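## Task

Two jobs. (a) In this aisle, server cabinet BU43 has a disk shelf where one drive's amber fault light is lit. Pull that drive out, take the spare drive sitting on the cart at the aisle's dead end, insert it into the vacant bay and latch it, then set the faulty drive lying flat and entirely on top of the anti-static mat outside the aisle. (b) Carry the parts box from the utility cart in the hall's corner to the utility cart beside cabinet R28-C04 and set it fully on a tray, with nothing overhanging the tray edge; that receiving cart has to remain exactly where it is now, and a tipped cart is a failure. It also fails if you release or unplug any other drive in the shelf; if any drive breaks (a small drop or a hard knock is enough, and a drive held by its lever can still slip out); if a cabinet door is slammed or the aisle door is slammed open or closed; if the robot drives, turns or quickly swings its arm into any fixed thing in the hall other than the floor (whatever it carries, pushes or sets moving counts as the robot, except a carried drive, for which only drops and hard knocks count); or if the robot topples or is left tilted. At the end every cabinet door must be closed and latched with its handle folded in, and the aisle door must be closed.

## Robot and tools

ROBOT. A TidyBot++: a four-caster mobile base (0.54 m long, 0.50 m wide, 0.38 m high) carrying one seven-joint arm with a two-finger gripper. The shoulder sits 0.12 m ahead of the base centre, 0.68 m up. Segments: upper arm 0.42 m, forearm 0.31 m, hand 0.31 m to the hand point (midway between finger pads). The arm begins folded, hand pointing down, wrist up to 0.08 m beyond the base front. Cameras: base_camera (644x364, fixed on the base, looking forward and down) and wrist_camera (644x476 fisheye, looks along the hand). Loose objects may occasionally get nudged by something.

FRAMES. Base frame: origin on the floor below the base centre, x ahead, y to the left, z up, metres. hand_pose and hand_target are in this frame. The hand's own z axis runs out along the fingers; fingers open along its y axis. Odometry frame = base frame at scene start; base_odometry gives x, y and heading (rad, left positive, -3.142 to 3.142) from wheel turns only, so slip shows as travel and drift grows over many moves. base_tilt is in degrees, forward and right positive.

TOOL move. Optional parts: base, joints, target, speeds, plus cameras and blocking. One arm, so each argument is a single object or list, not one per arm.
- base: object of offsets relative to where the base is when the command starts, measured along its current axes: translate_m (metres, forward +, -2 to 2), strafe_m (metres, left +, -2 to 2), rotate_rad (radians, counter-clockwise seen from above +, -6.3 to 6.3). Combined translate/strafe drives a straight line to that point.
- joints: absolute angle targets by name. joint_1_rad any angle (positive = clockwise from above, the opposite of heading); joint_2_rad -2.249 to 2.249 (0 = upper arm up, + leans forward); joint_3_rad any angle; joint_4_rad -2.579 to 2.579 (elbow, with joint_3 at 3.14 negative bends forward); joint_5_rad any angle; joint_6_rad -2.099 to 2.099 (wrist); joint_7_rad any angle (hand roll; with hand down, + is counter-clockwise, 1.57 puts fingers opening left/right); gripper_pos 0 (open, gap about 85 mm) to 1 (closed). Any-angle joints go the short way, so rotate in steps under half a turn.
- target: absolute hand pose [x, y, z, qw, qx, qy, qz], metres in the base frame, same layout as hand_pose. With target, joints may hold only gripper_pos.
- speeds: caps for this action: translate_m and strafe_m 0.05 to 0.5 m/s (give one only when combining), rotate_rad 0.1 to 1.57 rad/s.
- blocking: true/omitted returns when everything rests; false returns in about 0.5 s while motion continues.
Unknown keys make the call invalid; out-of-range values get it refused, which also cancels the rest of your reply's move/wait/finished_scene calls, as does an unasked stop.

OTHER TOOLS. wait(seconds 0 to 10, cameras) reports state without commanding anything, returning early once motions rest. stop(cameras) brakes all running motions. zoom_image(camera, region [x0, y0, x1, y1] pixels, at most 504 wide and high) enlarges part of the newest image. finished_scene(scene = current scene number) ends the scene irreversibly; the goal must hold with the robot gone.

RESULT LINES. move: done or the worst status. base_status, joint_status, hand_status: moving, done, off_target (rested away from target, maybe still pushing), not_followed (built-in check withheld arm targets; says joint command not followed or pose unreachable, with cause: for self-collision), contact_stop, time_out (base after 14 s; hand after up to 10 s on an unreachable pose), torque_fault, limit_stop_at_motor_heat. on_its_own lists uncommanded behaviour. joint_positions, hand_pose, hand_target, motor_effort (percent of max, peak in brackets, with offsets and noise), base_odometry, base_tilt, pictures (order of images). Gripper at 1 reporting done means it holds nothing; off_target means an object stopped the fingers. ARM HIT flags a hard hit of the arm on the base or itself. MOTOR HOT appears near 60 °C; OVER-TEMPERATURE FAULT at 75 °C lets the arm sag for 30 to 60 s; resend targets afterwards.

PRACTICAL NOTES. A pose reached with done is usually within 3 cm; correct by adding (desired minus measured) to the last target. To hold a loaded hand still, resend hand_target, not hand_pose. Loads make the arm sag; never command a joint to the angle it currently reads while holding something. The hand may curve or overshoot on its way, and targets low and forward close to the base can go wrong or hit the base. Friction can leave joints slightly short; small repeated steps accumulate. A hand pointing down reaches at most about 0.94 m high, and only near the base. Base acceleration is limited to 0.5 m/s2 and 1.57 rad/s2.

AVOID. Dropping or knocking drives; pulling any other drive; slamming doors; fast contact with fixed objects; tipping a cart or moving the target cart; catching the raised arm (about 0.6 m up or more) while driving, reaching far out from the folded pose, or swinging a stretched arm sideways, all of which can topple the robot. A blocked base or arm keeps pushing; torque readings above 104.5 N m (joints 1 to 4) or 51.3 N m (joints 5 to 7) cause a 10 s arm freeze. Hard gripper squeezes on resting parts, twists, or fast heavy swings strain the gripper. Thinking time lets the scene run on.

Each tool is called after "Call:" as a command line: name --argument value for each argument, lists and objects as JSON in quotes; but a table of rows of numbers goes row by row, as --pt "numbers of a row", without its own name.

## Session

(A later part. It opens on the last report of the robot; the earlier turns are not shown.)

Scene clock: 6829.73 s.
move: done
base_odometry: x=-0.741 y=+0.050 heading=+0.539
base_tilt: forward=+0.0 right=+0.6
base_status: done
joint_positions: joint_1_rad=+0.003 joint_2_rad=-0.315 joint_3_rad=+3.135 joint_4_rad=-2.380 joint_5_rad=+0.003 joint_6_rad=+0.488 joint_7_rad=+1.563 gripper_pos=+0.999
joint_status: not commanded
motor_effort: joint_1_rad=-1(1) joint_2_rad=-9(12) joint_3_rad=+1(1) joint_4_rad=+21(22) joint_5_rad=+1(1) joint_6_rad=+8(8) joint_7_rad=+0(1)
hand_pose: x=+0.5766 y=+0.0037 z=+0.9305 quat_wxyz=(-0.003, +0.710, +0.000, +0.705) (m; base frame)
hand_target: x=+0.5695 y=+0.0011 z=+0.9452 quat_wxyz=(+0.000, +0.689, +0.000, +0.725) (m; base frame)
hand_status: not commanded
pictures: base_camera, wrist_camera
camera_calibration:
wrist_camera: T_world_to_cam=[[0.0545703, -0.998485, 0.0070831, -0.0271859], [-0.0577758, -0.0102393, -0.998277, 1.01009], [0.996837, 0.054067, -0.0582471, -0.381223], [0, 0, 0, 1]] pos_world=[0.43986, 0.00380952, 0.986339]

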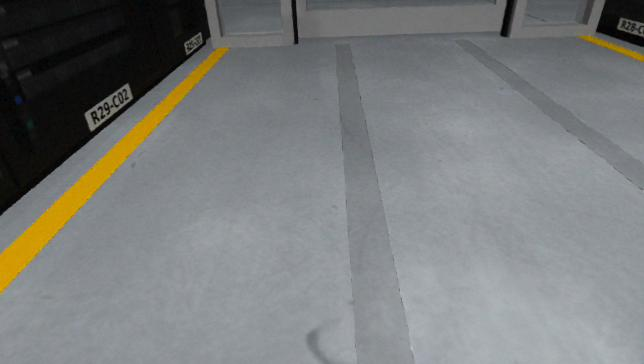

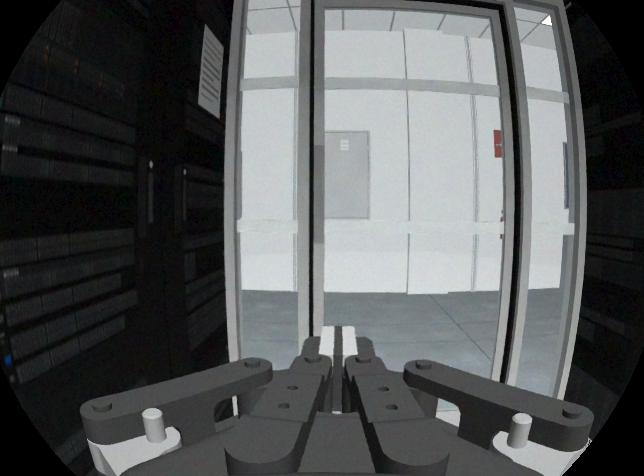

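Call:
move --base '{"translate_m": 0.9}' --speeds '{"translate_m": 0.25}'

Scene clock: 6850.07 s.
move: done
base_odometry: x=+0.032 y=+0.512 heading=+0.539
base_tilt: forward=+0.0 right=+0.5
base_status: done
joint_positions: joint_1_rad=+0.003 joint_2_rad=-0.319 joint_3_rad=+3.135 joint_4_rad=-2.381 joint_5_rad=+0.003 joint_6_rad=+0.489 joint_7_rad=+1.563 gripper_pos=+0.999
joint_status: not commanded
motor_effort: joint_1_rad=+0(2) joint_2_rad=-9(11) joint_3_rad=+1(1) joint_4_rad=+20(21) joint_5_rad=+1(1) joint_6_rad=+7(8) joint_7_rad=+0(1)
hand_pose: x=+0.5755 y=+0.0037 z=+0.9320 quat_wxyz=(-0.003, +0.708, +0.000, +0.706) (m; base frame)
hand_target: x=+0.5695 y=+0.0011 z=+0.9452 quat_wxyz=(+0.000, +0.689, +0.000, +0.725) (m; base frame)
hand_status: not commanded
pictures: base_camera, wrist_camera
camera_calibration:
wrist_camera: T_world_to_cam=[[0.054542, -0.998485, 0.00730177, -0.0273206], [-0.0538705, -0.0102445, -0.998495, 1.00951], [0.997057, 0.0540666, -0.0543477, -0.383727], [0, 0, 0, 1]] pos_world=[0.438471, 0.00380951, 0.987335]

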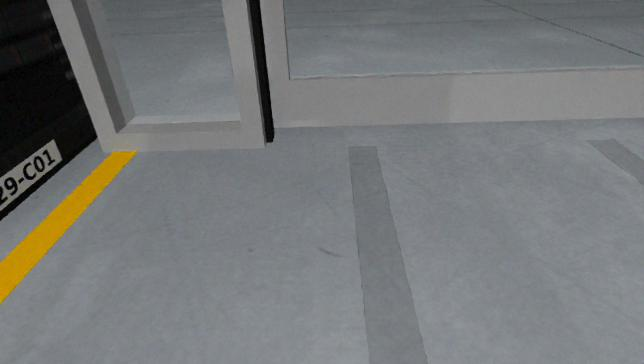

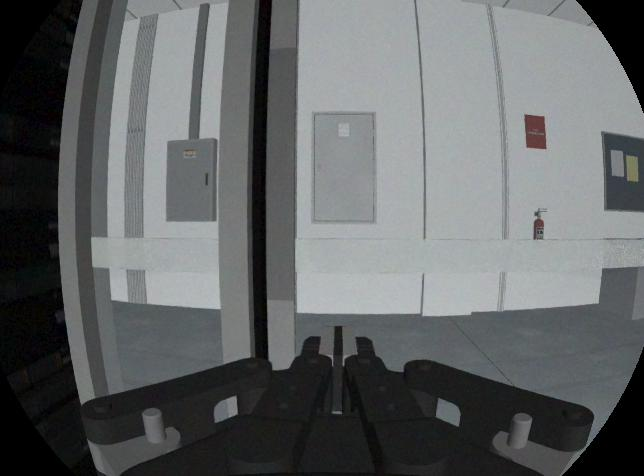

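Call:
zoom_image --camera "wrist_camera" --region '[210, 20, 330, 180]'

Call:
zoom_image --camera "wrist_camera" --region '[210, 180, 330, 360]'

Scaled by 3.150.

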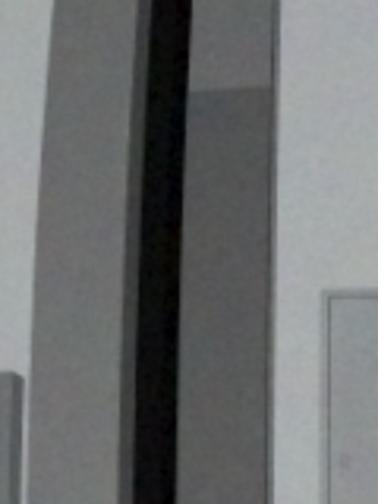

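Scaled by 2.800.

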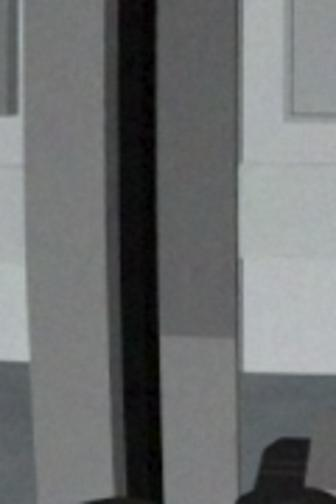

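Call:
move --joints '{"joint_6_rad": 1.15}' --cameras '["wrist_camera"]'

Scene clock: 6885.27 s.
move: done
base_odometry: x=+0.032 y=+0.512 heading=+0.539
base_tilt: forward=-0.1 right=+0.5
base_status: not commanded
joint_positions: joint_1_rad=+0.003 joint_2_rad=-0.320 joint_3_rad=+3.135 joint_4_rad=-2.387 joint_5_rad=+0.003 joint_6_rad=+1.088 joint_7_rad=+1.563 gripper_pos=+0.999
joint_status: all done
motor_effort: joint_1_rad=-1(1) joint_2_rad=-7(11) joint_3_rad=+1(1) joint_4_rad=+20(23) joint_5_rad=+1(1) joint_6_rad=+6(9) joint_7_rad=+0(0)
hand_pose: x=+0.5216 y=+0.0042 z=+1.1047 quat_wxyz=(-0.004, +0.471, +0.001, +0.882) (m; base frame)
hand_target: x=+0.5063 y=+0.0011 z=+1.1180 quat_wxyz=(+0.000, +0.444, +0.000, +0.896) (m; base frame)
hand_status: not commanded
pictures: wrist_camera
camera_calibration:
wrist_camera: T_world_to_cam=[[0.0445315, -0.998395, 0.0350019, -0.0503731], [0.513848, -0.00715551, -0.857852, 0.727602], [0.856725, 0.056187, 0.512704, -0.873908], [0, 0, 0, 1]] pos_world=[0.377065, 0.00401647, 1.07399]

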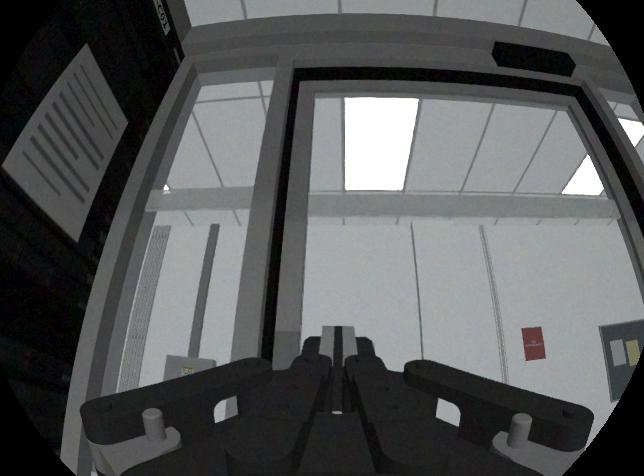

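Call:
move --base '{"strafe_m": 0.11}' --speeds '{"strafe_m": 0.1}' --joints '{"joint_2_rad": 0.075, "joint_4_rad": -1.83, "joint_6_rad": 0.38}'

Scene clock: 6918.87 s.
move: done
base_odometry: x=-0.025 y=+0.607 heading=+0.539
base_tilt: forward=-0.1 right=+0.5
base_status: done
joint_positions: joint_1_rad=+0.002 joint_2_rad=+0.063 joint_3_rad=+3.135 joint_4_rad=-1.850 joint_5_rad=+0.003 joint_6_rad=+0.436 joint_7_rad=+1.563 gripper_pos=+0.999
joint_status: all done
motor_effort: joint_1_rad=+0(2) joint_2_rad=-24(25) joint_3_rad=+0(3) joint_4_rad=+22(22) joint_5_rad=+1(2) joint_6_rad=+8(8) joint_7_rad=+0(0)
hand_pose: x=+0.7514 y=+0.0046 z=+1.0258 quat_wxyz=(-0.004, +0.673, +0.000, +0.740) (m; base frame)
hand_target: x=+0.7585 y=+0.0011 z=+1.0125 quat_wxyz=(+0.000, +0.691, +0.000, +0.723) (m; base frame)
hand_status: not commanded
pictures: base_camera, wrist_camera
camera_calibration:
wrist_camera: T_world_to_cam=[[0.0555101, -0.998409, 0.00986013, -0.0399592], [0.0434367, -0.00745122, -0.999028, 1.04005], [0.997513, 0.0558845, 0.042954, -0.65424], [0, 0, 0, 1]] pos_world=[0.609654, 0.0044159, 1.06754]

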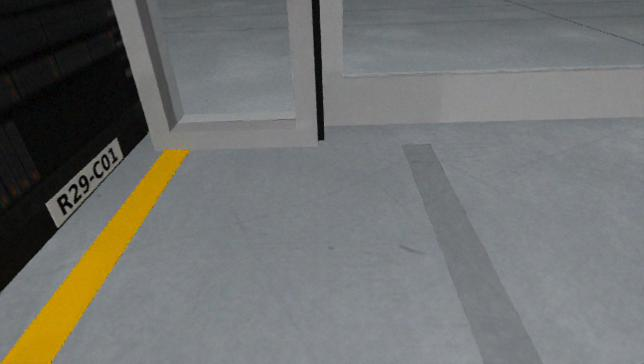

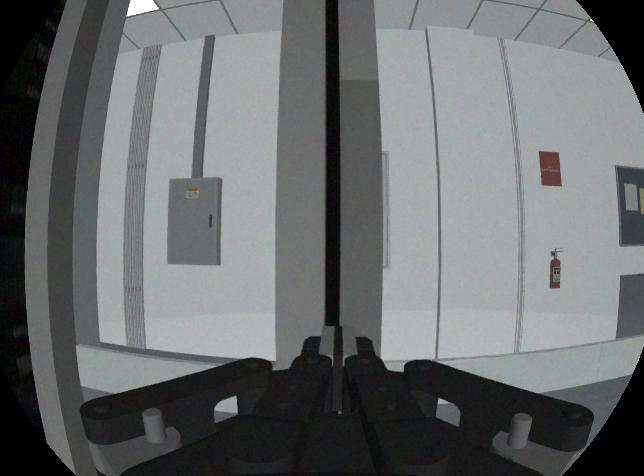

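Call:
zoom_image --camera "wrist_camera" --region '[270, 40, 410, 200]'

Call:
zoom_image --camera "base_camera" --region '[260, 0, 400, 160]'

Scaled by 3.150.

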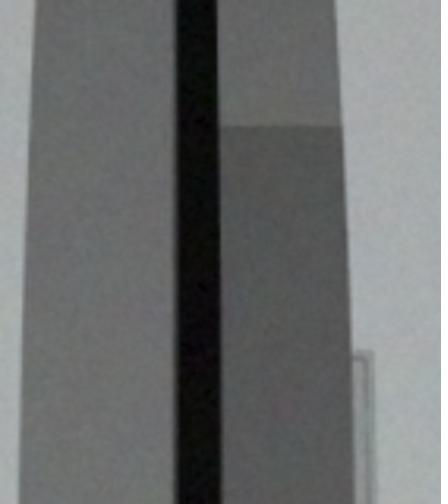

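Scaled by 3.150.

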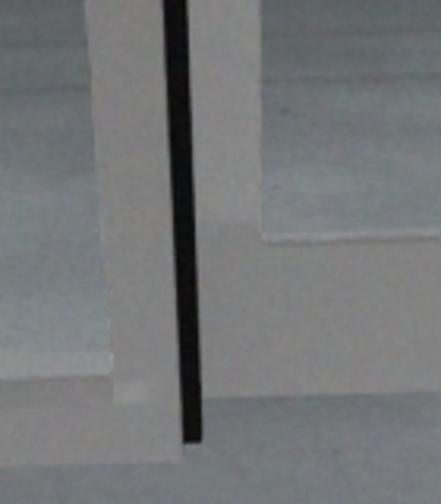

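Call:
move --base '{"strafe_m": -0.028, "translate_m": 0.17}' --speeds '{"translate_m": 0.1}'

Scene clock: 6936.63 s.
move: done
base_odometry: x=+0.136 y=+0.670 heading=+0.540
base_tilt: forward=+0.0 right=+0.5
base_status: done
joint_positions: joint_1_rad=+0.002 joint_2_rad=+0.068 joint_3_rad=+3.135 joint_4_rad=-1.847 joint_5_rad=+0.003 joint_6_rad=+0.433 joint_7_rad=+1.563 gripper_pos=+0.999
joint_status: not commanded
motor_effort: joint_1_rad=+0(1) joint_2_rad=-24(26) joint_3_rad=+0(1) joint_4_rad=+21(23) joint_5_rad=+1(1) joint_6_rad=+8(8) joint_7_rad=+0(1)
hand_pose: x=+0.7535 y=+0.0046 z=+1.0230 quat_wxyz=(-0.004, +0.675, +0.000, +0.738) (m; base frame)
hand_target: x=+0.7585 y=+0.0011 z=+1.0125 quat_wxyz=(+0.000, +0.691, +0.000, +0.723) (m; base frame)
hand_status: not commanded
pictures: base_camera, wrist_camera
camera_calibration:
wrist_camera: T_world_to_cam=[[0.0555708, -0.998409, 0.00953776, -0.0397654], [0.037629, -0.00745152, -0.999264, 1.04176], [0.997745, 0.0558888, 0.037155, -0.650494], [0, 0, 0, 1]] pos_world=[0.612037, 0.00441589, 1.06554]

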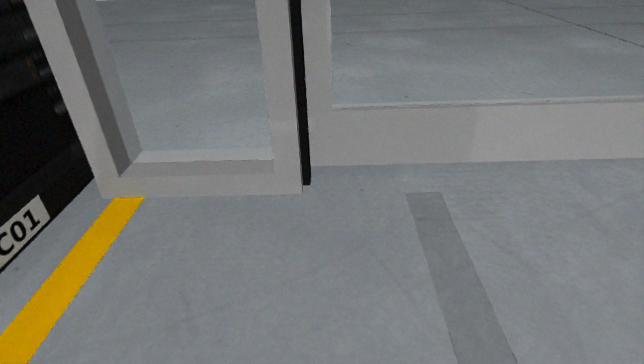

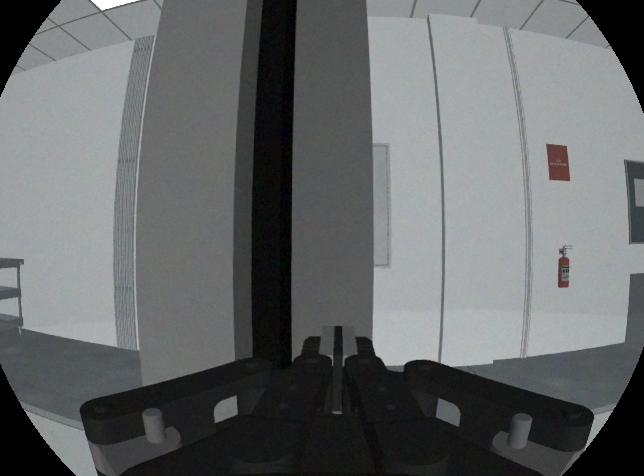

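Call:
move --base '{"translate_m": 0.05}' --speeds '{"translate_m": 0.05}' --cameras '[]'

Call:
move --base '{"translate_m": 0.02}' --speeds '{"translate_m": 0.05}'

Scene clock: 6943.30 s.
move: done
base_odometry: x=+0.179 y=+0.696 heading=+0.539
base_tilt: forward=-0.1 right=+0.6
base_status: done
joint_positions: joint_1_rad=+0.011 joint_2_rad=+0.023 joint_3_rad=+3.142 joint_4_rad=-1.873 joint_5_rad=+0.003 joint_6_rad=+0.403 joint_7_rad=+1.563 gripper_pos=+0.999
joint_status: not commanded
motor_effort: joint_1_rad=-4(6) joint_2_rad=-12(25) joint_3_rad=-3(4) joint_4_rad=+30(33) joint_5_rad=+1(2) joint_6_rad=+10(11) joint_7_rad=+0(1)
hand_pose: x=+0.7370 y=-0.0053 z=+1.0260 quat_wxyz=(+0.002, +0.679, -0.005, +0.734) (m; base frame)
hand_target: x=+0.7585 y=+0.0011 z=+1.0125 quat_wxyz=(+0.000, +0.691, +0.000, +0.723) (m; base frame)
hand_status: not commanded
pictures: none
No camera images: "cameras" was empty.

Scene clock: 6944.30 s.
move: done
base_odometry: x=+0.196 y=+0.706 heading=+0.539
base_tilt: forward=-0.1 right=+0.5
base_status: done
joint_positions: joint_1_rad=+0.025 joint_2_rad=+0.034 joint_3_rad=+3.158 joint_4_rad=-1.846 joint_5_rad=+0.003 joint_6_rad=+0.400 joint_7_rad=+1.563 gripper_pos=+0.999
joint_status: not commanded
motor_effort: joint_1_rad=-5(9) joint_2_rad=-16(19) joint_3_rad=-4(7) joint_4_rad=+26(36) joint_5_rad=+2(3) joint_6_rad=+8(12) joint_7_rad=+0(0)
hand_pose: x=+0.7426 y=-0.0237 z=+1.0350 quat_wxyz=(+0.013, +0.674, -0.015, +0.738) (m; base frame)
hand_target: x=+0.7585 y=+0.0011 z=+1.0125 quat_wxyz=(+0.000, +0.691, +0.000, +0.723) (m; base frame)
hand_status: not commanded
pictures: base_camera, wrist_camera
camera_calibration:
wrist_camera: T_world_to_cam=[[0.00975205, -0.999896, 0.0106311, -0.0346612], [0.0394631, -0.0102385, -0.999169, 1.05245], [0.999173, 0.0101635, 0.0393592, -0.642889], [0, 0, 0, 1]] pos_world=[0.601163, -0.0173482, 1.07724]

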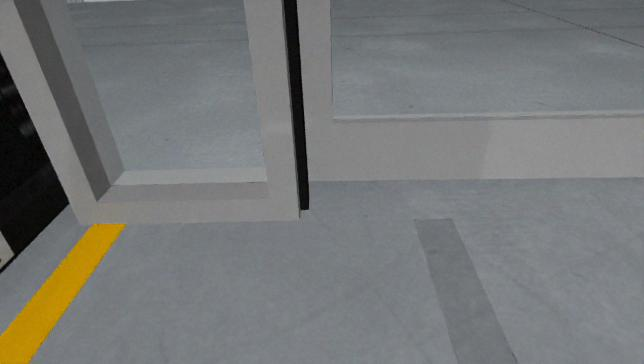

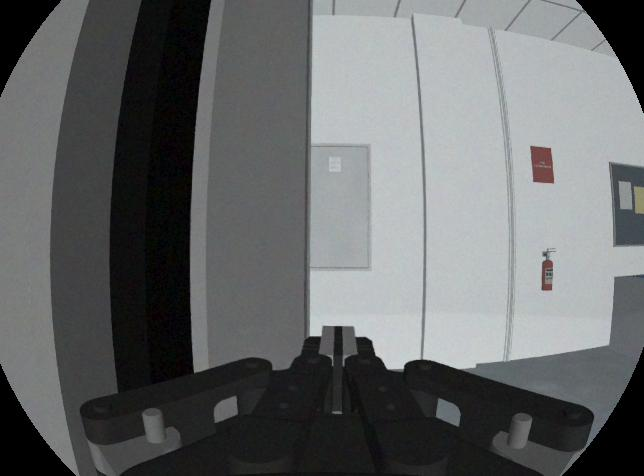

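Call:
move --base '{"translate_m": -0.1}' --speeds '{"translate_m": 0.08}' --cameras '["wrist_camera"]'

Call:
zoom_image --camera "wrist_camera" --region '[200, 20, 400, 220]'

Call:
zoom_image --camera "wrist_camera" --region '[200, 200, 400, 400]'

Scene clock: 6962.17 s.
move: done
base_odometry: x=+0.110 y=+0.654 heading=+0.539
base_tilt: forward=-0.1 right=+0.5
base_status: done
joint_positions: joint_1_rad=+0.011 joint_2_rad=+0.061 joint_3_rad=+3.156 joint_4_rad=-1.827 joint_5_rad=+0.003 joint_6_rad=+0.400 joint_7_rad=+1.563 gripper_pos=+0.999
joint_status: not commanded
motor_effort: joint_1_rad=+0(6) joint_2_rad=-24(26) joint_3_rad=+0(5) joint_4_rad=+21(25) joint_5_rad=+1(3) joint_6_rad=+8(8) joint_7_rad=+0(1)
hand_pose: x=+0.7535 y=-0.0143 z=+1.0294 quat_wxyz=(+0.007, +0.677, -0.010, +0.736) (m; base frame)
hand_target: x=+0.7585 y=+0.0011 z=+1.0125 quat_wxyz=(+0.000, +0.691, +0.000, +0.723) (m; base frame)
hand_status: not commanded
pictures: wrist_camera
camera_calibration:
wrist_camera: T_world_to_cam=[[0.0250508, -0.999631, 0.0105337, -0.036798], [0.0313099, -0.00974727, -0.999462, 1.053], [0.999196, 0.0253671, 0.0310542, -0.644898], [0, 0, 0, 1]] pos_world=[0.612332, -0.0101613, 1.07285]

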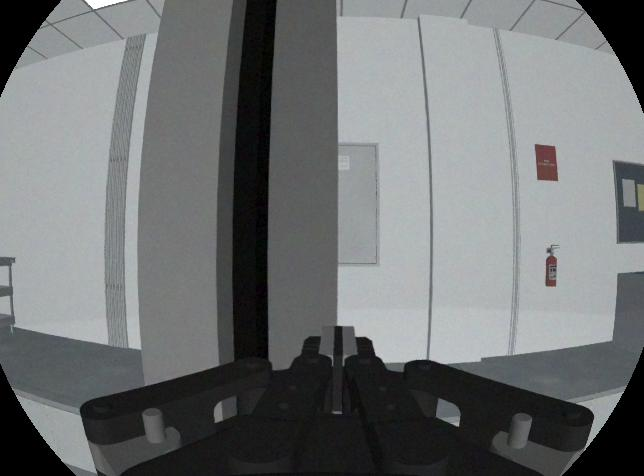

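Scaled by 2.520.

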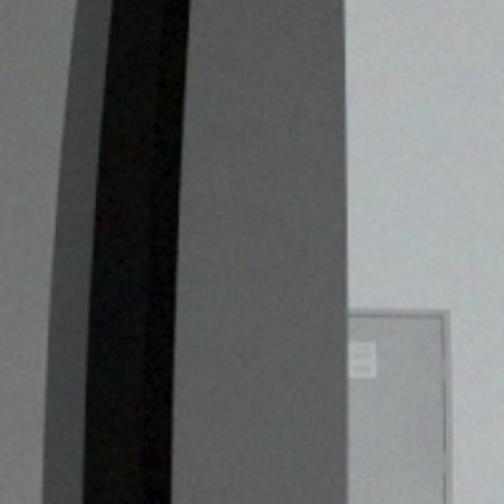

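Scaled by 2.520.

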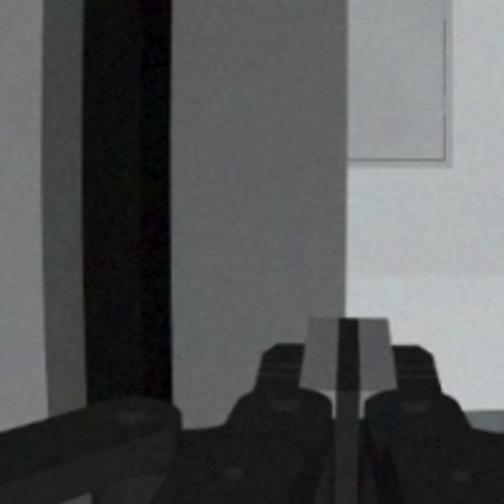

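Call:
move --base '{"strafe_m": 0.035}' --speeds '{"strafe_m": 0.1}' --joints '{"joint_1_rad": 0.0, "joint_2_rad": 0.075, "joint_3_rad": 3.142, "joint_4_rad": -1.87, "joint_6_rad": 0.4}' --cameras '["wrist_camera"]'

Call:
move --base '{"translate_m": 0.085}' --speeds '{"translate_m": 0.05}' --cameras '["wrist_camera"]'

Scene clock: 6983.47 s.
move: done
base_odometry: x=+0.092 y=+0.684 heading=+0.540
base_tilt: forward=-0.1 right=+0.5
base_status: done
joint_positions: joint_1_rad=+0.005 joint_2_rad=+0.064 joint_3_rad=+3.153 joint_4_rad=-1.855 joint_5_rad=+0.003 joint_6_rad=+0.400 joint_7_rad=+1.563 gripper_pos=+0.999
joint_status: all done
motor_effort: joint_1_rad=-1(3) joint_2_rad=-24(25) joint_3_rad=+0(3) joint_4_rad=+22(23) joint_5_rad=+1(1) joint_6_rad=+8(8) joint_7_rad=+0(0)
hand_pose: x=+0.7525 y=-0.0085 z=+1.0104 quat_wxyz=(+0.004, +0.689, -0.007, +0.725) (m; base frame)
hand_target: x=+0.7543 y=+0.0011 z=+0.9945 quat_wxyz=(+0.000, +0.698, +0.000, +0.716) (m; base frame)
hand_status: not commanded
pictures: wrist_camera
camera_calibration:
wrist_camera: T_world_to_cam=[[0.0345729, -0.999363, 0.00881534, -0.036177], [0.000350999, -0.00880847, -0.999961, 1.05797], [0.999402, 0.0345747, 0.0000462406, -0.612223], [0, 0, 0, 1]] pos_world=[0.612737, -0.0056674, 1.05828]

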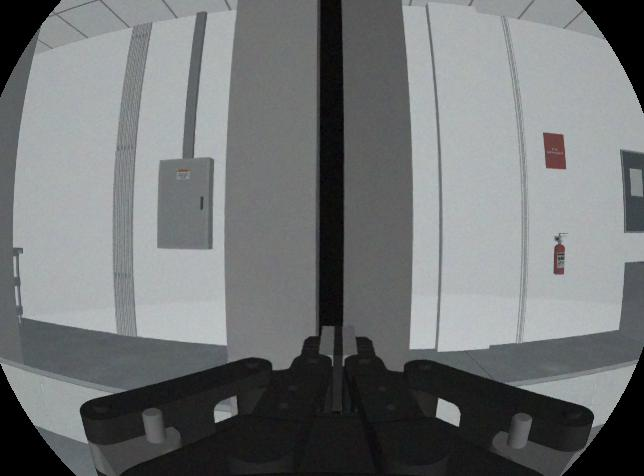

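Scene clock: 6987.60 s.
move: time_out
base_odometry: x=+0.162 y=+0.726 heading=+0.537
base_tilt: forward=-0.1 right=+0.5
base_status: translate_m time_out (by the wheels' count: +0.082 of +0.085)
joint_positions: joint_1_rad=+0.012 joint_2_rad=-0.100 joint_3_rad=+3.153 joint_4_rad=-2.006 joint_5_rad=+0.003 joint_6_rad=+0.372 joint_7_rad=+1.563 gripper_pos=+0.999
joint_status: not commanded
motor_effort: joint_1_rad=-4(7) joint_2_rad=+12(25) joint_3_rad=-1(4) joint_4_rad=+46(53) joint_5_rad=+1(2) joint_6_rad=+16(18) joint_7_rad=+0(1)
hand_pose: x=+0.6851 y=-0.0119 z=+1.0086 quat_wxyz=(+0.006, +0.694, -0.010, +0.720) (m; base frame)
hand_target: x=+0.7543 y=+0.0011 z=+0.9945 quat_wxyz=(+0.000, +0.698, +0.000, +0.716) (m; base frame)
hand_status: not commanded
pictures: wrist_camera
camera_calibration:
wrist_camera: T_world_to_cam=[[0.0276824, -0.999597, 0.00626563, -0.0299999], [-0.0141808, -0.0066601, -0.999877, 1.06595], [0.999516, 0.0275902, -0.0143595, -0.530408], [0, 0, 0, 1]] pos_world=[0.546098, -0.00825439, 1.05839]

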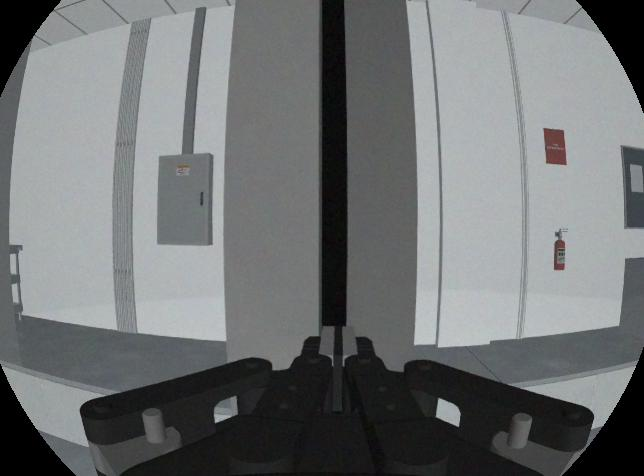

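Call:
move --base '{"translate_m": -0.085}' --speeds '{"translate_m": 0.08}' --cameras '[]'

Call:
move --base '{"strafe_m": -0.03}' --speeds '{"strafe_m": 0.08}' --joints '{"joint_1_rad": 0.0, "joint_2_rad": 0.075, "joint_3_rad": 3.142, "joint_4_rad": -1.87, "joint_6_rad": 0.4}' --cameras '["wrist_camera"]'

Call:
move --base '{"translate_m": 0.06}' --speeds '{"translate_m": 0.05}' --cameras '["wrist_camera"]'

Scene clock: 7009.13 s.
move: done
base_odometry: x=+0.089 y=+0.683 heading=+0.538
base_tilt: forward=+0.0 right=+0.5
base_status: done
joint_positions: joint_1_rad=+0.011 joint_2_rad=+0.070 joint_3_rad=+3.152 joint_4_rad=-1.875 joint_5_rad=+0.003 joint_6_rad=+0.372 joint_7_rad=+1.563 gripper_pos=+0.999
joint_status: not commanded
motor_effort: joint_1_rad=+0(3) joint_2_rad=-24(26) joint_3_rad=+0(1) joint_4_rad=+21(46) joint_5_rad=+1(1) joint_6_rad=+7(15) joint_7_rad=+0(1)
hand_pose: x=+0.7524 y=-0.0116 z=+0.9858 quat_wxyz=(+0.006, +0.708, -0.009, +0.706) (m; base frame)
hand_target: x=+0.7543 y=+0.0011 z=+0.9945 quat_wxyz=(+0.000, +0.698, +0.000, +0.716) (m; base frame)
hand_status: not commanded
pictures: none
No camera images: "cameras" was empty.

Scene clock: 7010.03 s.
move: done
base_odometry: x=+0.104 y=+0.657 heading=+0.538
base_tilt: forward=+0.0 right=+0.5
base_status: done
joint_positions: joint_1_rad=+0.006 joint_2_rad=+0.070 joint_3_rad=+3.151 joint_4_rad=-1.875 joint_5_rad=+0.003 joint_6_rad=+0.372 joint_7_rad=+1.563 gripper_pos=+0.999
joint_status: all done
motor_effort: joint_1_rad=+0(3) joint_2_rad=-23(25) joint_3_rad=+0(3) joint_4_rad=+21(22) joint_5_rad=+1(1) joint_6_rad=+7(8) joint_7_rad=+0(1)
hand_pose: x=+0.7524 y=-0.0082 z=+0.9858 quat_wxyz=(+0.004, +0.708, -0.007, +0.706) (m; base frame)
hand_target: x=+0.7543 y=+0.0011 z=+0.9945 quat_wxyz=(+0.000, +0.698, +0.000, +0.716) (m; base frame)
hand_status: not commanded
pictures: wrist_camera
camera_calibration:
wrist_camera: T_world_to_cam=[[0.0354551, -0.999353, 0.00602106, -0.0335482], [-0.0534062, -0.00791091, -0.998542, 1.07234], [0.997943, 0.0350818, -0.0536521, -0.55807], [0, 0, 0, 1]] pos_world=[0.615381, -0.00546526, 1.04103]

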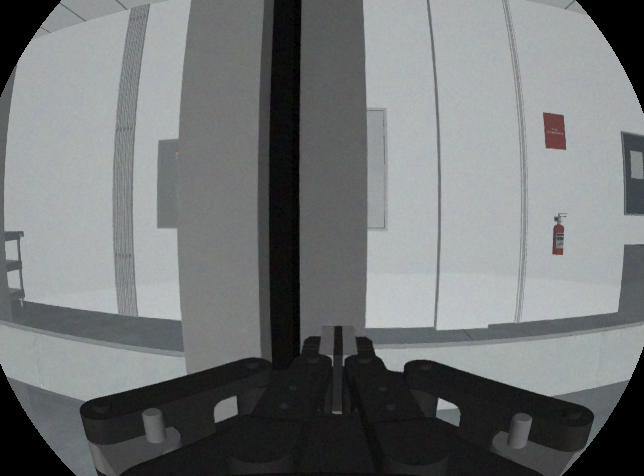

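Scene clock: 7011.70 s.
move: done
base_odometry: x=+0.156 y=+0.688 heading=+0.538
base_tilt: forward=-0.1 right=+0.5
base_status: done
joint_positions: joint_1_rad=+0.006 joint_2_rad=+0.071 joint_3_rad=+3.151 joint_4_rad=-1.875 joint_5_rad=+0.003 joint_6_rad=+0.372 joint_7_rad=+1.563 gripper_pos=+0.999
joint_status: not commanded
motor_effort: joint_1_rad=+0(1) joint_2_rad=-23(27) joint_3_rad=+0(1) joint_4_rad=+22(22) joint_5_rad=+1(1) joint_6_rad=+7(8) joint_7_rad=+0(0)
hand_pose: x=+0.7527 y=-0.0082 z=+0.9851 quat_wxyz=(+0.004, +0.708, -0.007, +0.706) (m; base frame)
hand_target: x=+0.7543 y=+0.0011 z=+0.9945 quat_wxyz=(+0.000, +0.698, +0.000, +0.716) (m; base frame)
hand_status: not commanded
pictures: wrist_camera
camera_calibration:
wrist_camera: T_world_to_cam=[[0.0354597, -0.999353, 0.00598213, -0.0335217], [-0.0545041, -0.00791087, -0.998482, 1.07248], [0.997884, 0.0350799, -0.0547493, -0.557314], [0, 0, 0, 1]] pos_world=[0.615778, -0.00546526, 1.04054]

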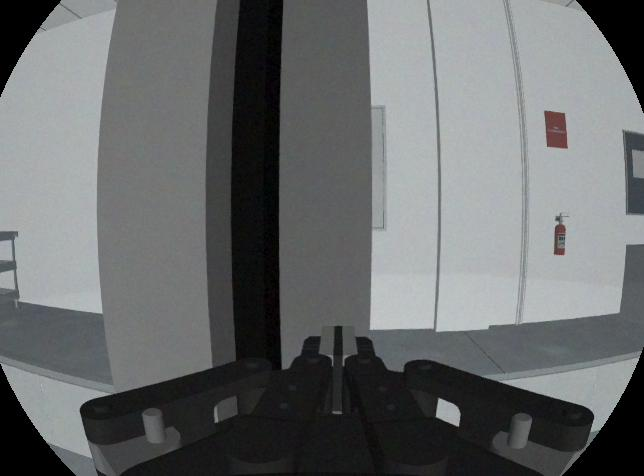

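Call:
move --base '{"translate_m": 0.035}' --speeds '{"translate_m": 0.05}' --cameras '["wrist_camera"]'

Scene clock: 7016.37 s.
move: done
base_odometry: x=+0.186 y=+0.705 heading=+0.538
base_tilt: forward=-0.2 right=+0.6
base_status: done
joint_positions: joint_1_rad=+0.017 joint_2_rad=+0.026 joint_3_rad=+3.153 joint_4_rad=-1.918 joint_5_rad=+0.003 joint_6_rad=+0.372 joint_7_rad=+1.563 gripper_pos=+0.999
joint_status: not commanded
motor_effort: joint_1_rad=-5(7) joint_2_rad=-13(24) joint_3_rad=-5(5) joint_4_rad=+32(35) joint_5_rad=+2(2) joint_6_rad=+11(12) joint_7_rad=+0(1)
hand_pose: x=+0.7339 y=-0.0156 z=+0.9874 quat_wxyz=(+0.008, +0.707, -0.011, +0.707) (m; base frame)
hand_target: x=+0.7543 y=+0.0011 z=+0.9945 quat_wxyz=(+0.000, +0.698, +0.000, +0.716) (m; base frame)
hand_status: not commanded
pictures: wrist_camera
camera_calibration:
wrist_camera: T_world_to_cam=[[0.0231205, -0.999716, 0.00572144, -0.031012], [-0.0524095, -0.00692714, -0.998602, 1.07218], [0.998358, 0.0227883, -0.0525548, -0.540868], [0, 0, 0, 1]] pos_world=[0.59689, -0.0112506, 1.04243]

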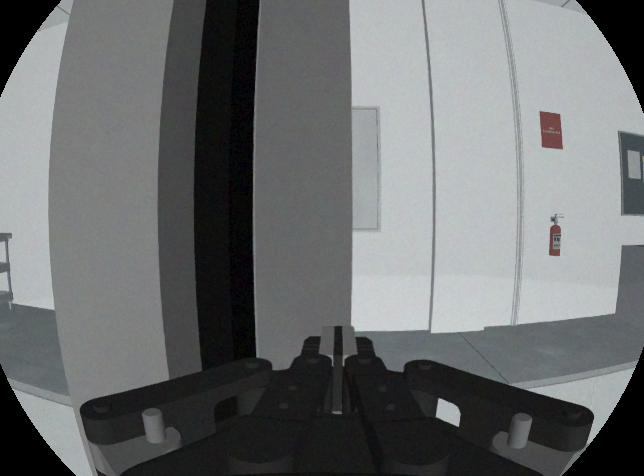

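Call:
move --base '{"strafe_m": -0.04}' --speeds '{"strafe_m": 0.05}' --cameras '["wrist_camera"]'

Scene clock: 7022.50 s.
move: done
base_odometry: x=+0.206 y=+0.671 heading=+0.538
base_tilt: forward=+0.0 right=+0.5
base_status: done
joint_positions: joint_1_rad=-0.016 joint_2_rad=+0.033 joint_3_rad=+3.131 joint_4_rad=-1.911 joint_5_rad=+0.003 joint_6_rad=+0.372 joint_7_rad=+1.563 gripper_pos=+0.999
joint_status: not commanded
motor_effort: joint_1_rad=+3(6) joint_2_rad=-18(19) joint_3_rad=+4(7) joint_4_rad=+27(30) joint_5_rad=+0(3) joint_6_rad=+10(11) joint_7_rad=+0(1)
hand_pose: x=+0.7364 y=+0.0180 z=+0.9876 quat_wxyz=(-0.012, +0.707, +0.008, +0.707) (m; base frame)
hand_target: x=+0.7543 y=+0.0011 z=+0.9945 quat_wxyz=(+0.000, +0.698, +0.000, +0.716) (m; base frame)
hand_status: not commanded
pictures: wrist_camera
camera_calibration:
wrist_camera: T_world_to_cam=[[0.0778512, -0.996952, 0.0051707, -0.0372006], [-0.0514945, -0.00920057, -0.998631, 1.0722], [0.995634, 0.0774784, -0.0520538, -0.543532], [0, 0, 0, 1]] pos_world=[0.599268, 0.0148896, 1.04263]

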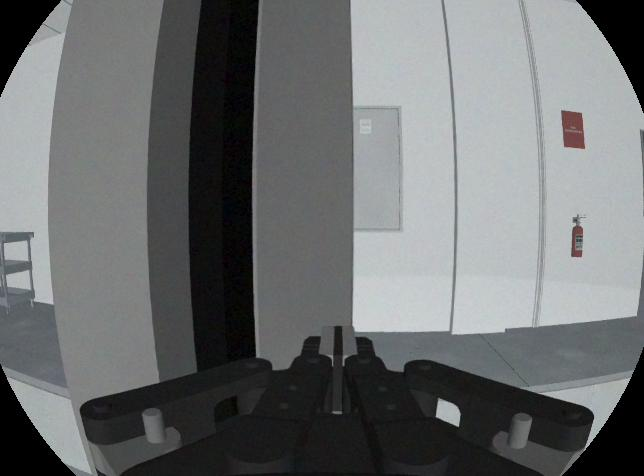

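Call:
move --base '{"strafe_m": -0.05}' --speeds '{"strafe_m": 0.05}' --cameras '["wrist_camera"]'

Scene clock: 7029.60 s.
move: done
base_odometry: x=+0.232 y=+0.628 heading=+0.538
base_tilt: forward=-0.1 right=+0.5
base_status: done
joint_positions: joint_1_rad=-0.020 joint_2_rad=+0.045 joint_3_rad=+3.124 joint_4_rad=-1.892 joint_5_rad=+0.003 joint_6_rad=+0.372 joint_7_rad=+1.563 gripper_pos=+0.999
joint_status: not commanded
motor_effort: joint_1_rad=+3(10) joint_2_rad=-15(22) joint_3_rad=+4(10) joint_4_rad=+26(28) joint_5_rad=+0(2) joint_6_rad=+9(10) joint_7_rad=+0(1)
hand_pose: x=+0.7419 y=+0.0248 z=+0.9919 quat_wxyz=(-0.016, +0.705, +0.012, +0.709) (m; base frame)
hand_target: x=+0.7543 y=+0.0011 z=+0.9945 quat_wxyz=(+0.000, +0.698, +0.000, +0.716) (m; base frame)
hand_status: not commanded
pictures: wrist_camera
camera_calibration:
wrist_camera: T_world_to_cam=[[0.0886913, -0.996046, 0.00503784, -0.0388816], [-0.0440337, -0.00897363, -0.99899, 1.07167], [0.995085, 0.0883799, -0.0446554, -0.556582], [0, 0, 0, 1]] pos_world=[0.604485, 0.0200795, 1.04593]

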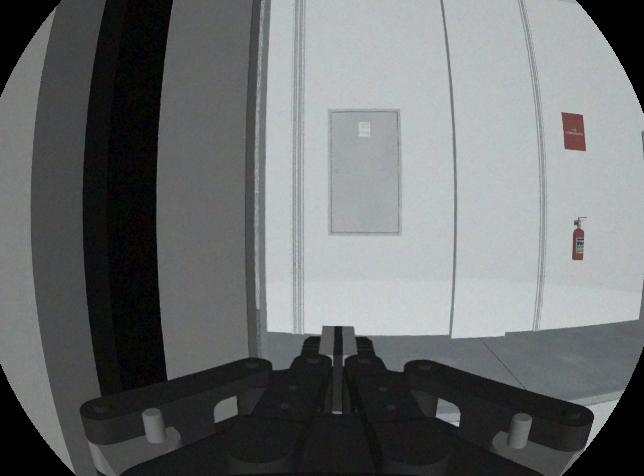

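Call:
move --base '{"translate_m": -0.12}' --speeds '{"translate_m": 0.08}' --cameras '[]'

Call:
move --base '{"strafe_m": 0.06}' --speeds '{"strafe_m": 0.1}' --joints '{"joint_1_rad": 0.0, "joint_2_rad": 0.075, "joint_3_rad": 3.142, "joint_4_rad": -1.87, "joint_6_rad": 0.4}'

Scene clock: 7041.33 s.
move: done
base_odometry: x=+0.129 y=+0.566 heading=+0.538
base_tilt: forward=-0.1 right=+0.5
base_status: done
joint_positions: joint_1_rad=-0.011 joint_2_rad=+0.070 joint_3_rad=+3.129 joint_4_rad=-1.875 joint_5_rad=+0.003 joint_6_rad=+0.372 joint_7_rad=+1.563 gripper_pos=+0.999
joint_status: not commanded
motor_effort: joint_1_rad=-1(2) joint_2_rad=-24(26) joint_3_rad=+0(3) joint_4_rad=+21(25) joint_5_rad=+1(1) joint_6_rad=+7(8) joint_7_rad=+0(0)
hand_pose: x=+0.7519 y=+0.0164 z=+0.9859 quat_wxyz=(-0.011, +0.708, +0.007, +0.706) (m; base frame)
hand_target: x=+0.7543 y=+0.0011 z=+0.9945 quat_wxyz=(+0.000, +0.698, +0.000, +0.716) (m; base frame)
hand_status: not commanded
pictures: none
No camera images: "cameras" was empty.

Scene clock: 7042.47 s.
move: done
base_odometry: x=+0.098 y=+0.618 heading=+0.538
base_tilt: forward=-0.1 right=+0.5
base_status: done
joint_positions: joint_1_rad=-0.006 joint_2_rad=+0.070 joint_3_rad=+3.131 joint_4_rad=-1.875 joint_5_rad=+0.003 joint_6_rad=+0.372 joint_7_rad=+1.563 gripper_pos=+0.999
joint_status: all done
motor_effort: joint_1_rad=+0(3) joint_2_rad=-24(26) joint_3_rad=+0(2) joint_4_rad=+21(22) joint_5_rad=+1(1) joint_6_rad=+8(8) joint_7_rad=+0(0)
hand_pose: x=+0.7521 y=+0.0120 z=+0.9859 quat_wxyz=(-0.008, +0.708, +0.004, +0.706) (m; base frame)
hand_target: x=+0.7543 y=+0.0011 z=+0.9945 quat_wxyz=(+0.000, +0.698, +0.000, +0.716) (m; base frame)
hand_status: not commanded
pictures: base_camera, wrist_camera
camera_calibration:
wrist_camera: T_world_to_cam=[[0.0679246, -0.99768, 0.00461779, -0.0364075], [-0.0530175, -0.00823143, -0.99856, 1.07233], [0.996281, 0.0675819, -0.0534536, -0.557817], [0, 0, 0, 1]] pos_world=[0.615068, 0.0102022, 1.04114]

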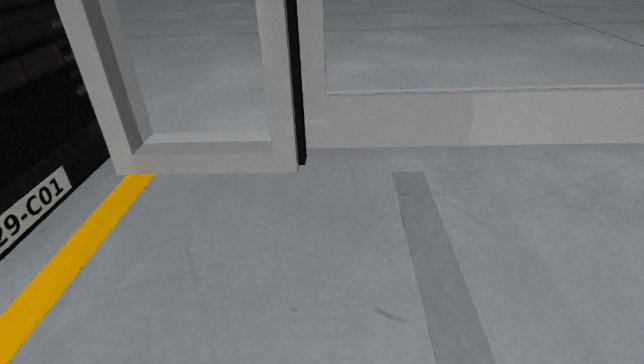

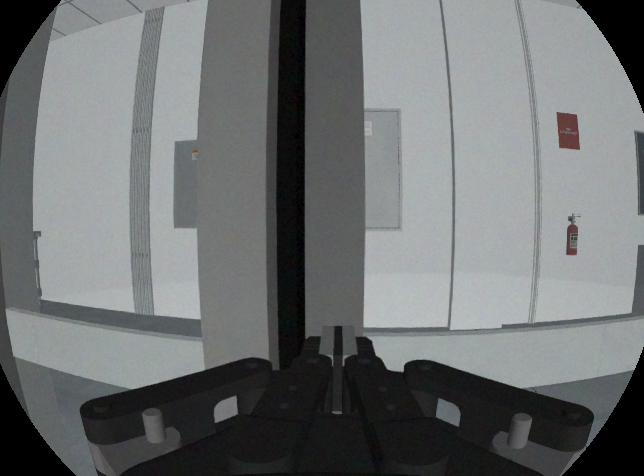

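Call:
zoom_image --camera "wrist_camera" --region '[255, 0, 385, 160]'

Call:
zoom_image --camera "wrist_camera" --region '[255, 160, 385, 340]'

Call:
zoom_image --camera "base_camera" --region '[250, 60, 370, 190]'

Scaled by 3.150.

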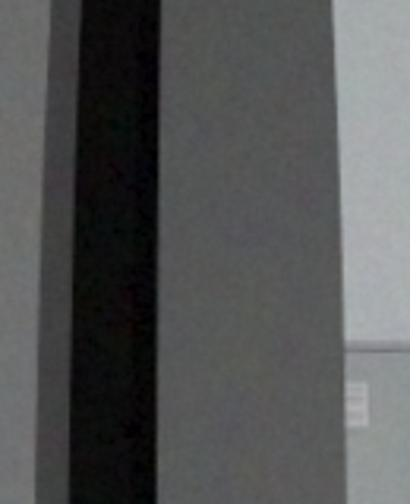

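Scaled by 2.800.

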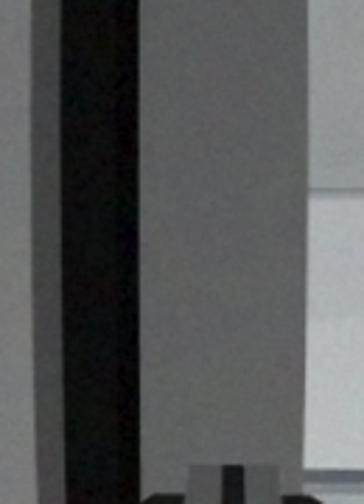

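Scaled by 3.877.

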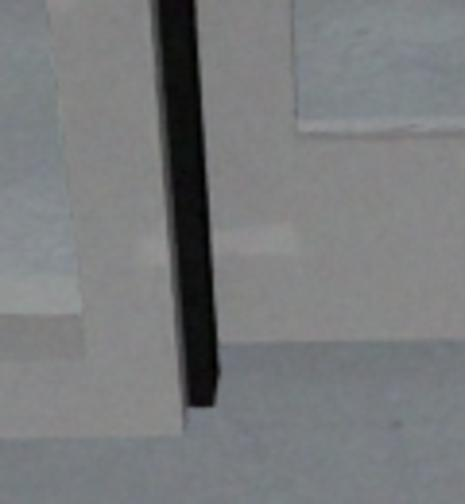

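Call:
move --base '{"strafe_m": 0.008, "translate_m": 0.1}' --speeds '{"translate_m": 0.08}' --cameras '["wrist_camera"]'

Call:
move --base '{"translate_m": 0.03}' --speeds '{"translate_m": 0.05}' --cameras '["wrist_camera"]'

Call:
move --base '{"translate_m": 0.02}' --speeds '{"translate_m": 0.05}' --cameras '["wrist_camera"]'

Scene clock: 7155.77 s.
move: done
base_odometry: x=+0.180 y=+0.676 heading=+0.538
base_tilt: forward=-0.1 right=+0.5
base_status: done
joint_positions: joint_1_rad=+0.004 joint_2_rad=+0.064 joint_3_rad=+3.139 joint_4_rad=-1.880 joint_5_rad=+0.003 joint_6_rad=+0.372 joint_7_rad=+1.563 gripper_pos=+0.999
joint_status: not commanded
motor_effort: joint_1_rad=-2(4) joint_2_rad=-17(24) joint_3_rad=-2(4) joint_4_rad=+26(27) joint_5_rad=+2(2) joint_6_rad=+9(9) joint_7_rad=+0(1)
hand_pose: x=+0.7498 y=+0.0009 z=+0.9867 quat_wxyz=(-0.002, +0.708, -0.002, +0.707) (m; base frame)
hand_target: x=+0.7543 y=+0.0011 z=+0.9945 quat_wxyz=(+0.000, +0.698, +0.000, +0.716) (m; base frame)
hand_status: not commanded
pictures: wrist_camera
camera_calibration:
wrist_camera: T_world_to_cam=[[0.050229, -0.998724, 0.00529124, -0.0346729], [-0.0521229, -0.00791206, -0.998609, 1.07224], [0.997377, 0.0498833, -0.0524538, -0.556608], [0, 0, 0, 1]] pos_world=[0.612778, 0.00162039, 1.04173]

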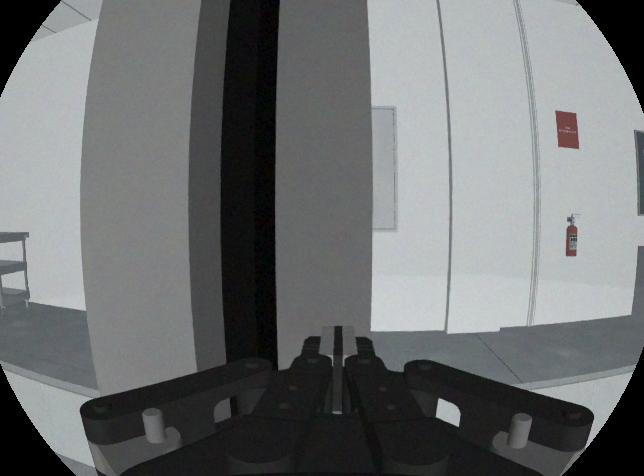

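Scene clock: 7156.87 s.
move: done
base_odometry: x=+0.205 y=+0.691 heading=+0.538
base_tilt: forward=-0.1 right=+0.5
base_status: done
joint_positions: joint_1_rad=+0.014 joint_2_rad=+0.024 joint_3_rad=+3.146 joint_4_rad=-1.916 joint_5_rad=+0.003 joint_6_rad=+0.372 joint_7_rad=+1.563 gripper_pos=+0.999
joint_status: not commanded
motor_effort: joint_1_rad=-5(6) joint_2_rad=-13(18) joint_3_rad=-3(5) joint_4_rad=+32(34) joint_5_rad=+2(2) joint_6_rad=+11(12) joint_7_rad=+1(1)
hand_pose: x=+0.7336 y=-0.0096 z=+0.9902 quat_wxyz=(+0.004, +0.706, -0.008, +0.708) (m; base frame)
hand_target: x=+0.7543 y=+0.0011 z=+0.9945 quat_wxyz=(+0.000, +0.698, +0.000, +0.716) (m; base frame)
hand_status: not commanded
pictures: wrist_camera
camera_calibration:
wrist_camera: T_world_to_cam=[[0.0328955, -0.999442, 0.00572659, -0.0321551], [-0.0477388, -0.00729437, -0.998833, 1.07183], [0.998318, 0.0325838, -0.0479522, -0.544989], [0, 0, 0, 1]] pos_world=[0.596298, -0.00656105, 1.04463]

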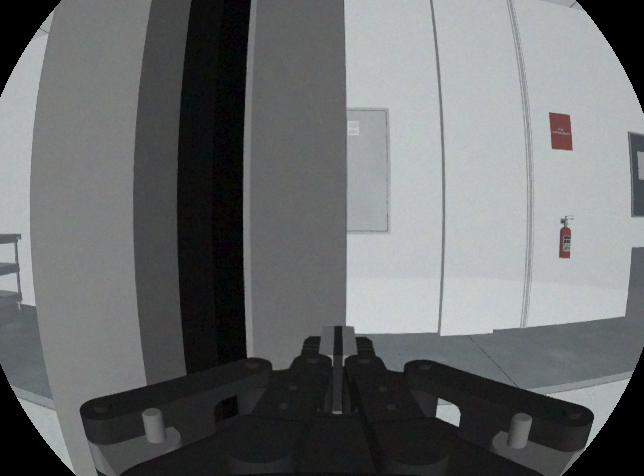

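Scene clock: 7157.90 s.
move: done
base_odometry: x=+0.222 y=+0.701 heading=+0.538
base_tilt: forward=-0.1 right=+0.6
base_status: done
joint_positions: joint_1_rad=+0.025 joint_2_rad=+0.032 joint_3_rad=+3.156 joint_4_rad=-1.894 joint_5_rad=+0.003 joint_6_rad=+0.373 joint_7_rad=+1.563 gripper_pos=+0.999
joint_status: not commanded
motor_effort: joint_1_rad=-5(8) joint_2_rad=-15(18) joint_3_rad=-4(7) joint_4_rad=+25(38) joint_5_rad=+2(2) joint_6_rad=+8(13) joint_7_rad=+0(1)
hand_pose: x=+0.7381 y=-0.0223 z=+0.9985 quat_wxyz=(+0.012, +0.701, -0.015, +0.713) (m; base frame)
hand_target: x=+0.7543 y=+0.0011 z=+0.9945 quat_wxyz=(+0.000, +0.698, +0.000, +0.716) (m; base frame)
hand_status: not commanded
pictures: wrist_camera
camera_calibration:
wrist_camera: T_world_to_cam=[[0.0123217, -0.999901, 0.00684213, -0.0310256], [-0.0335703, -0.00725245, -0.99941, 1.07042], [0.99936, 0.0120847, -0.0336563, -0.564193], [0, 0, 0, 1]] pos_world=[0.600149, -0.0164413, 1.05101]

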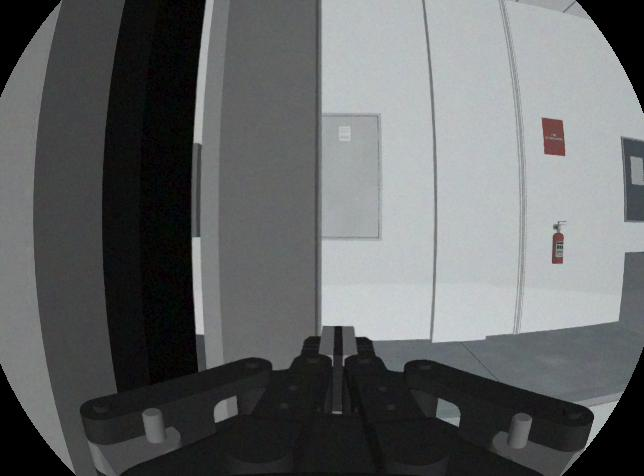

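Call:
move --base '{"translate_m": -0.06}' --speeds '{"translate_m": 0.08}' --cameras '["wrist_camera"]'

Call:
wait --seconds 2 --cameras '["wrist_camera", "base_camera"]'

Scene clock: 7189.07 s.
move: done
base_odometry: x=+0.170 y=+0.670 heading=+0.538
base_tilt: forward=-0.1 right=+0.5
base_status: done
joint_positions: joint_1_rad=+0.013 joint_2_rad=+0.064 joint_3_rad=+3.155 joint_4_rad=-1.875 joint_5_rad=+0.003 joint_6_rad=+0.373 joint_7_rad=+1.563 gripper_pos=+0.999
joint_status: not commanded
motor_effort: joint_1_rad=+0(5) joint_2_rad=-24(25) joint_3_rad=+0(4) joint_4_rad=+21(25) joint_5_rad=+1(2) joint_6_rad=+7(8) joint_7_rad=+0(0)
hand_pose: x=+0.7504 y=-0.0152 z=+0.9906 quat_wxyz=(+0.008, +0.705, -0.011, +0.709) (m; base frame)
hand_target: x=+0.7543 y=+0.0011 z=+0.9945 quat_wxyz=(+0.000, +0.698, +0.000, +0.716) (m; base frame)
hand_status: not commanded
pictures: wrist_camera
camera_calibration:
wrist_camera: T_world_to_cam=[[0.0241096, -0.999687, 0.00664147, -0.0326683], [-0.045481, -0.00773334, -0.998935, 1.07141], [0.998674, 0.0237818, -0.0456532, -0.564241], [0, 0, 0, 1]] pos_world=[0.613009, -0.0109539, 1.04473]

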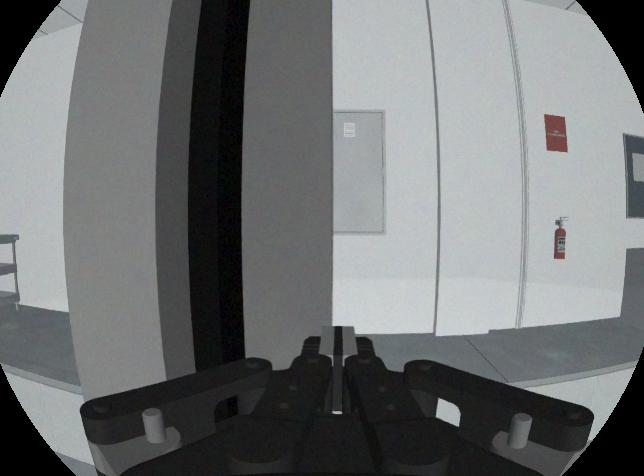

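Scene clock: 7191.07 s.
base_odometry: x=+0.170 y=+0.670 heading=+0.538
base_tilt: forward=-0.1 right=+0.5
base_status: done
joint_positions: joint_1_rad=+0.013 joint_2_rad=+0.064 joint_3_rad=+3.155 joint_4_rad=-1.875 joint_5_rad=+0.003 joint_6_rad=+0.373 joint_7_rad=+1.563 gripper_pos=+0.999
joint_status: not commanded
motor_effort: joint_1_rad=+0(5) joint_2_rad=-24(25) joint_3_rad=+0(4) joint_4_rad=+21(25) joint_5_rad=+1(2) joint_6_rad=+7(8) joint_7_rad=+0(0)
hand_pose: x=+0.7504 y=-0.0152 z=+0.9906 quat_wxyz=(+0.008, +0.705, -0.011, +0.709) (m; base frame)
hand_target: x=+0.7543 y=+0.0011 z=+0.9945 quat_wxyz=(+0.000, +0.698, +0.000, +0.716) (m; base frame)
hand_status: not commanded
wait: 2.00 s; at rest by 0.27 s
pictures: base_camera, wrist_camera
camera_calibration:
wrist_camera: T_world_to_cam=[[0.0241096, -0.999687, 0.00664147, -0.0326683], [-0.045481, -0.00773334, -0.998935, 1.07141], [0.998674, 0.0237818, -0.0456532, -0.564241], [0, 0, 0, 1]] pos_world=[0.613009, -0.0109539, 1.04473]

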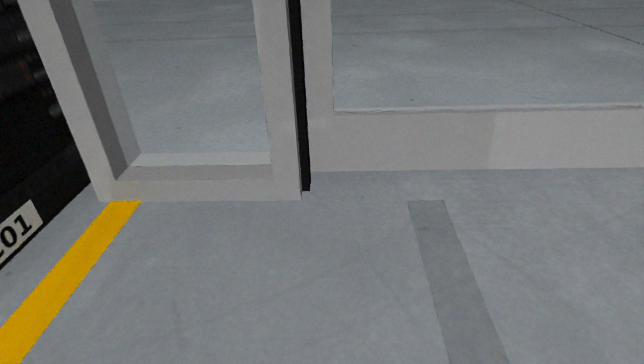

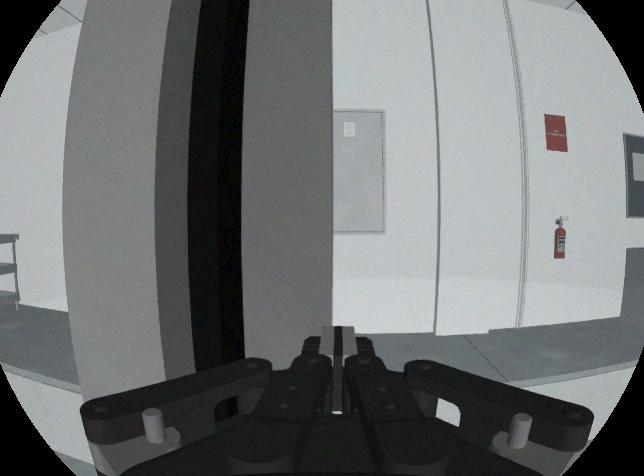

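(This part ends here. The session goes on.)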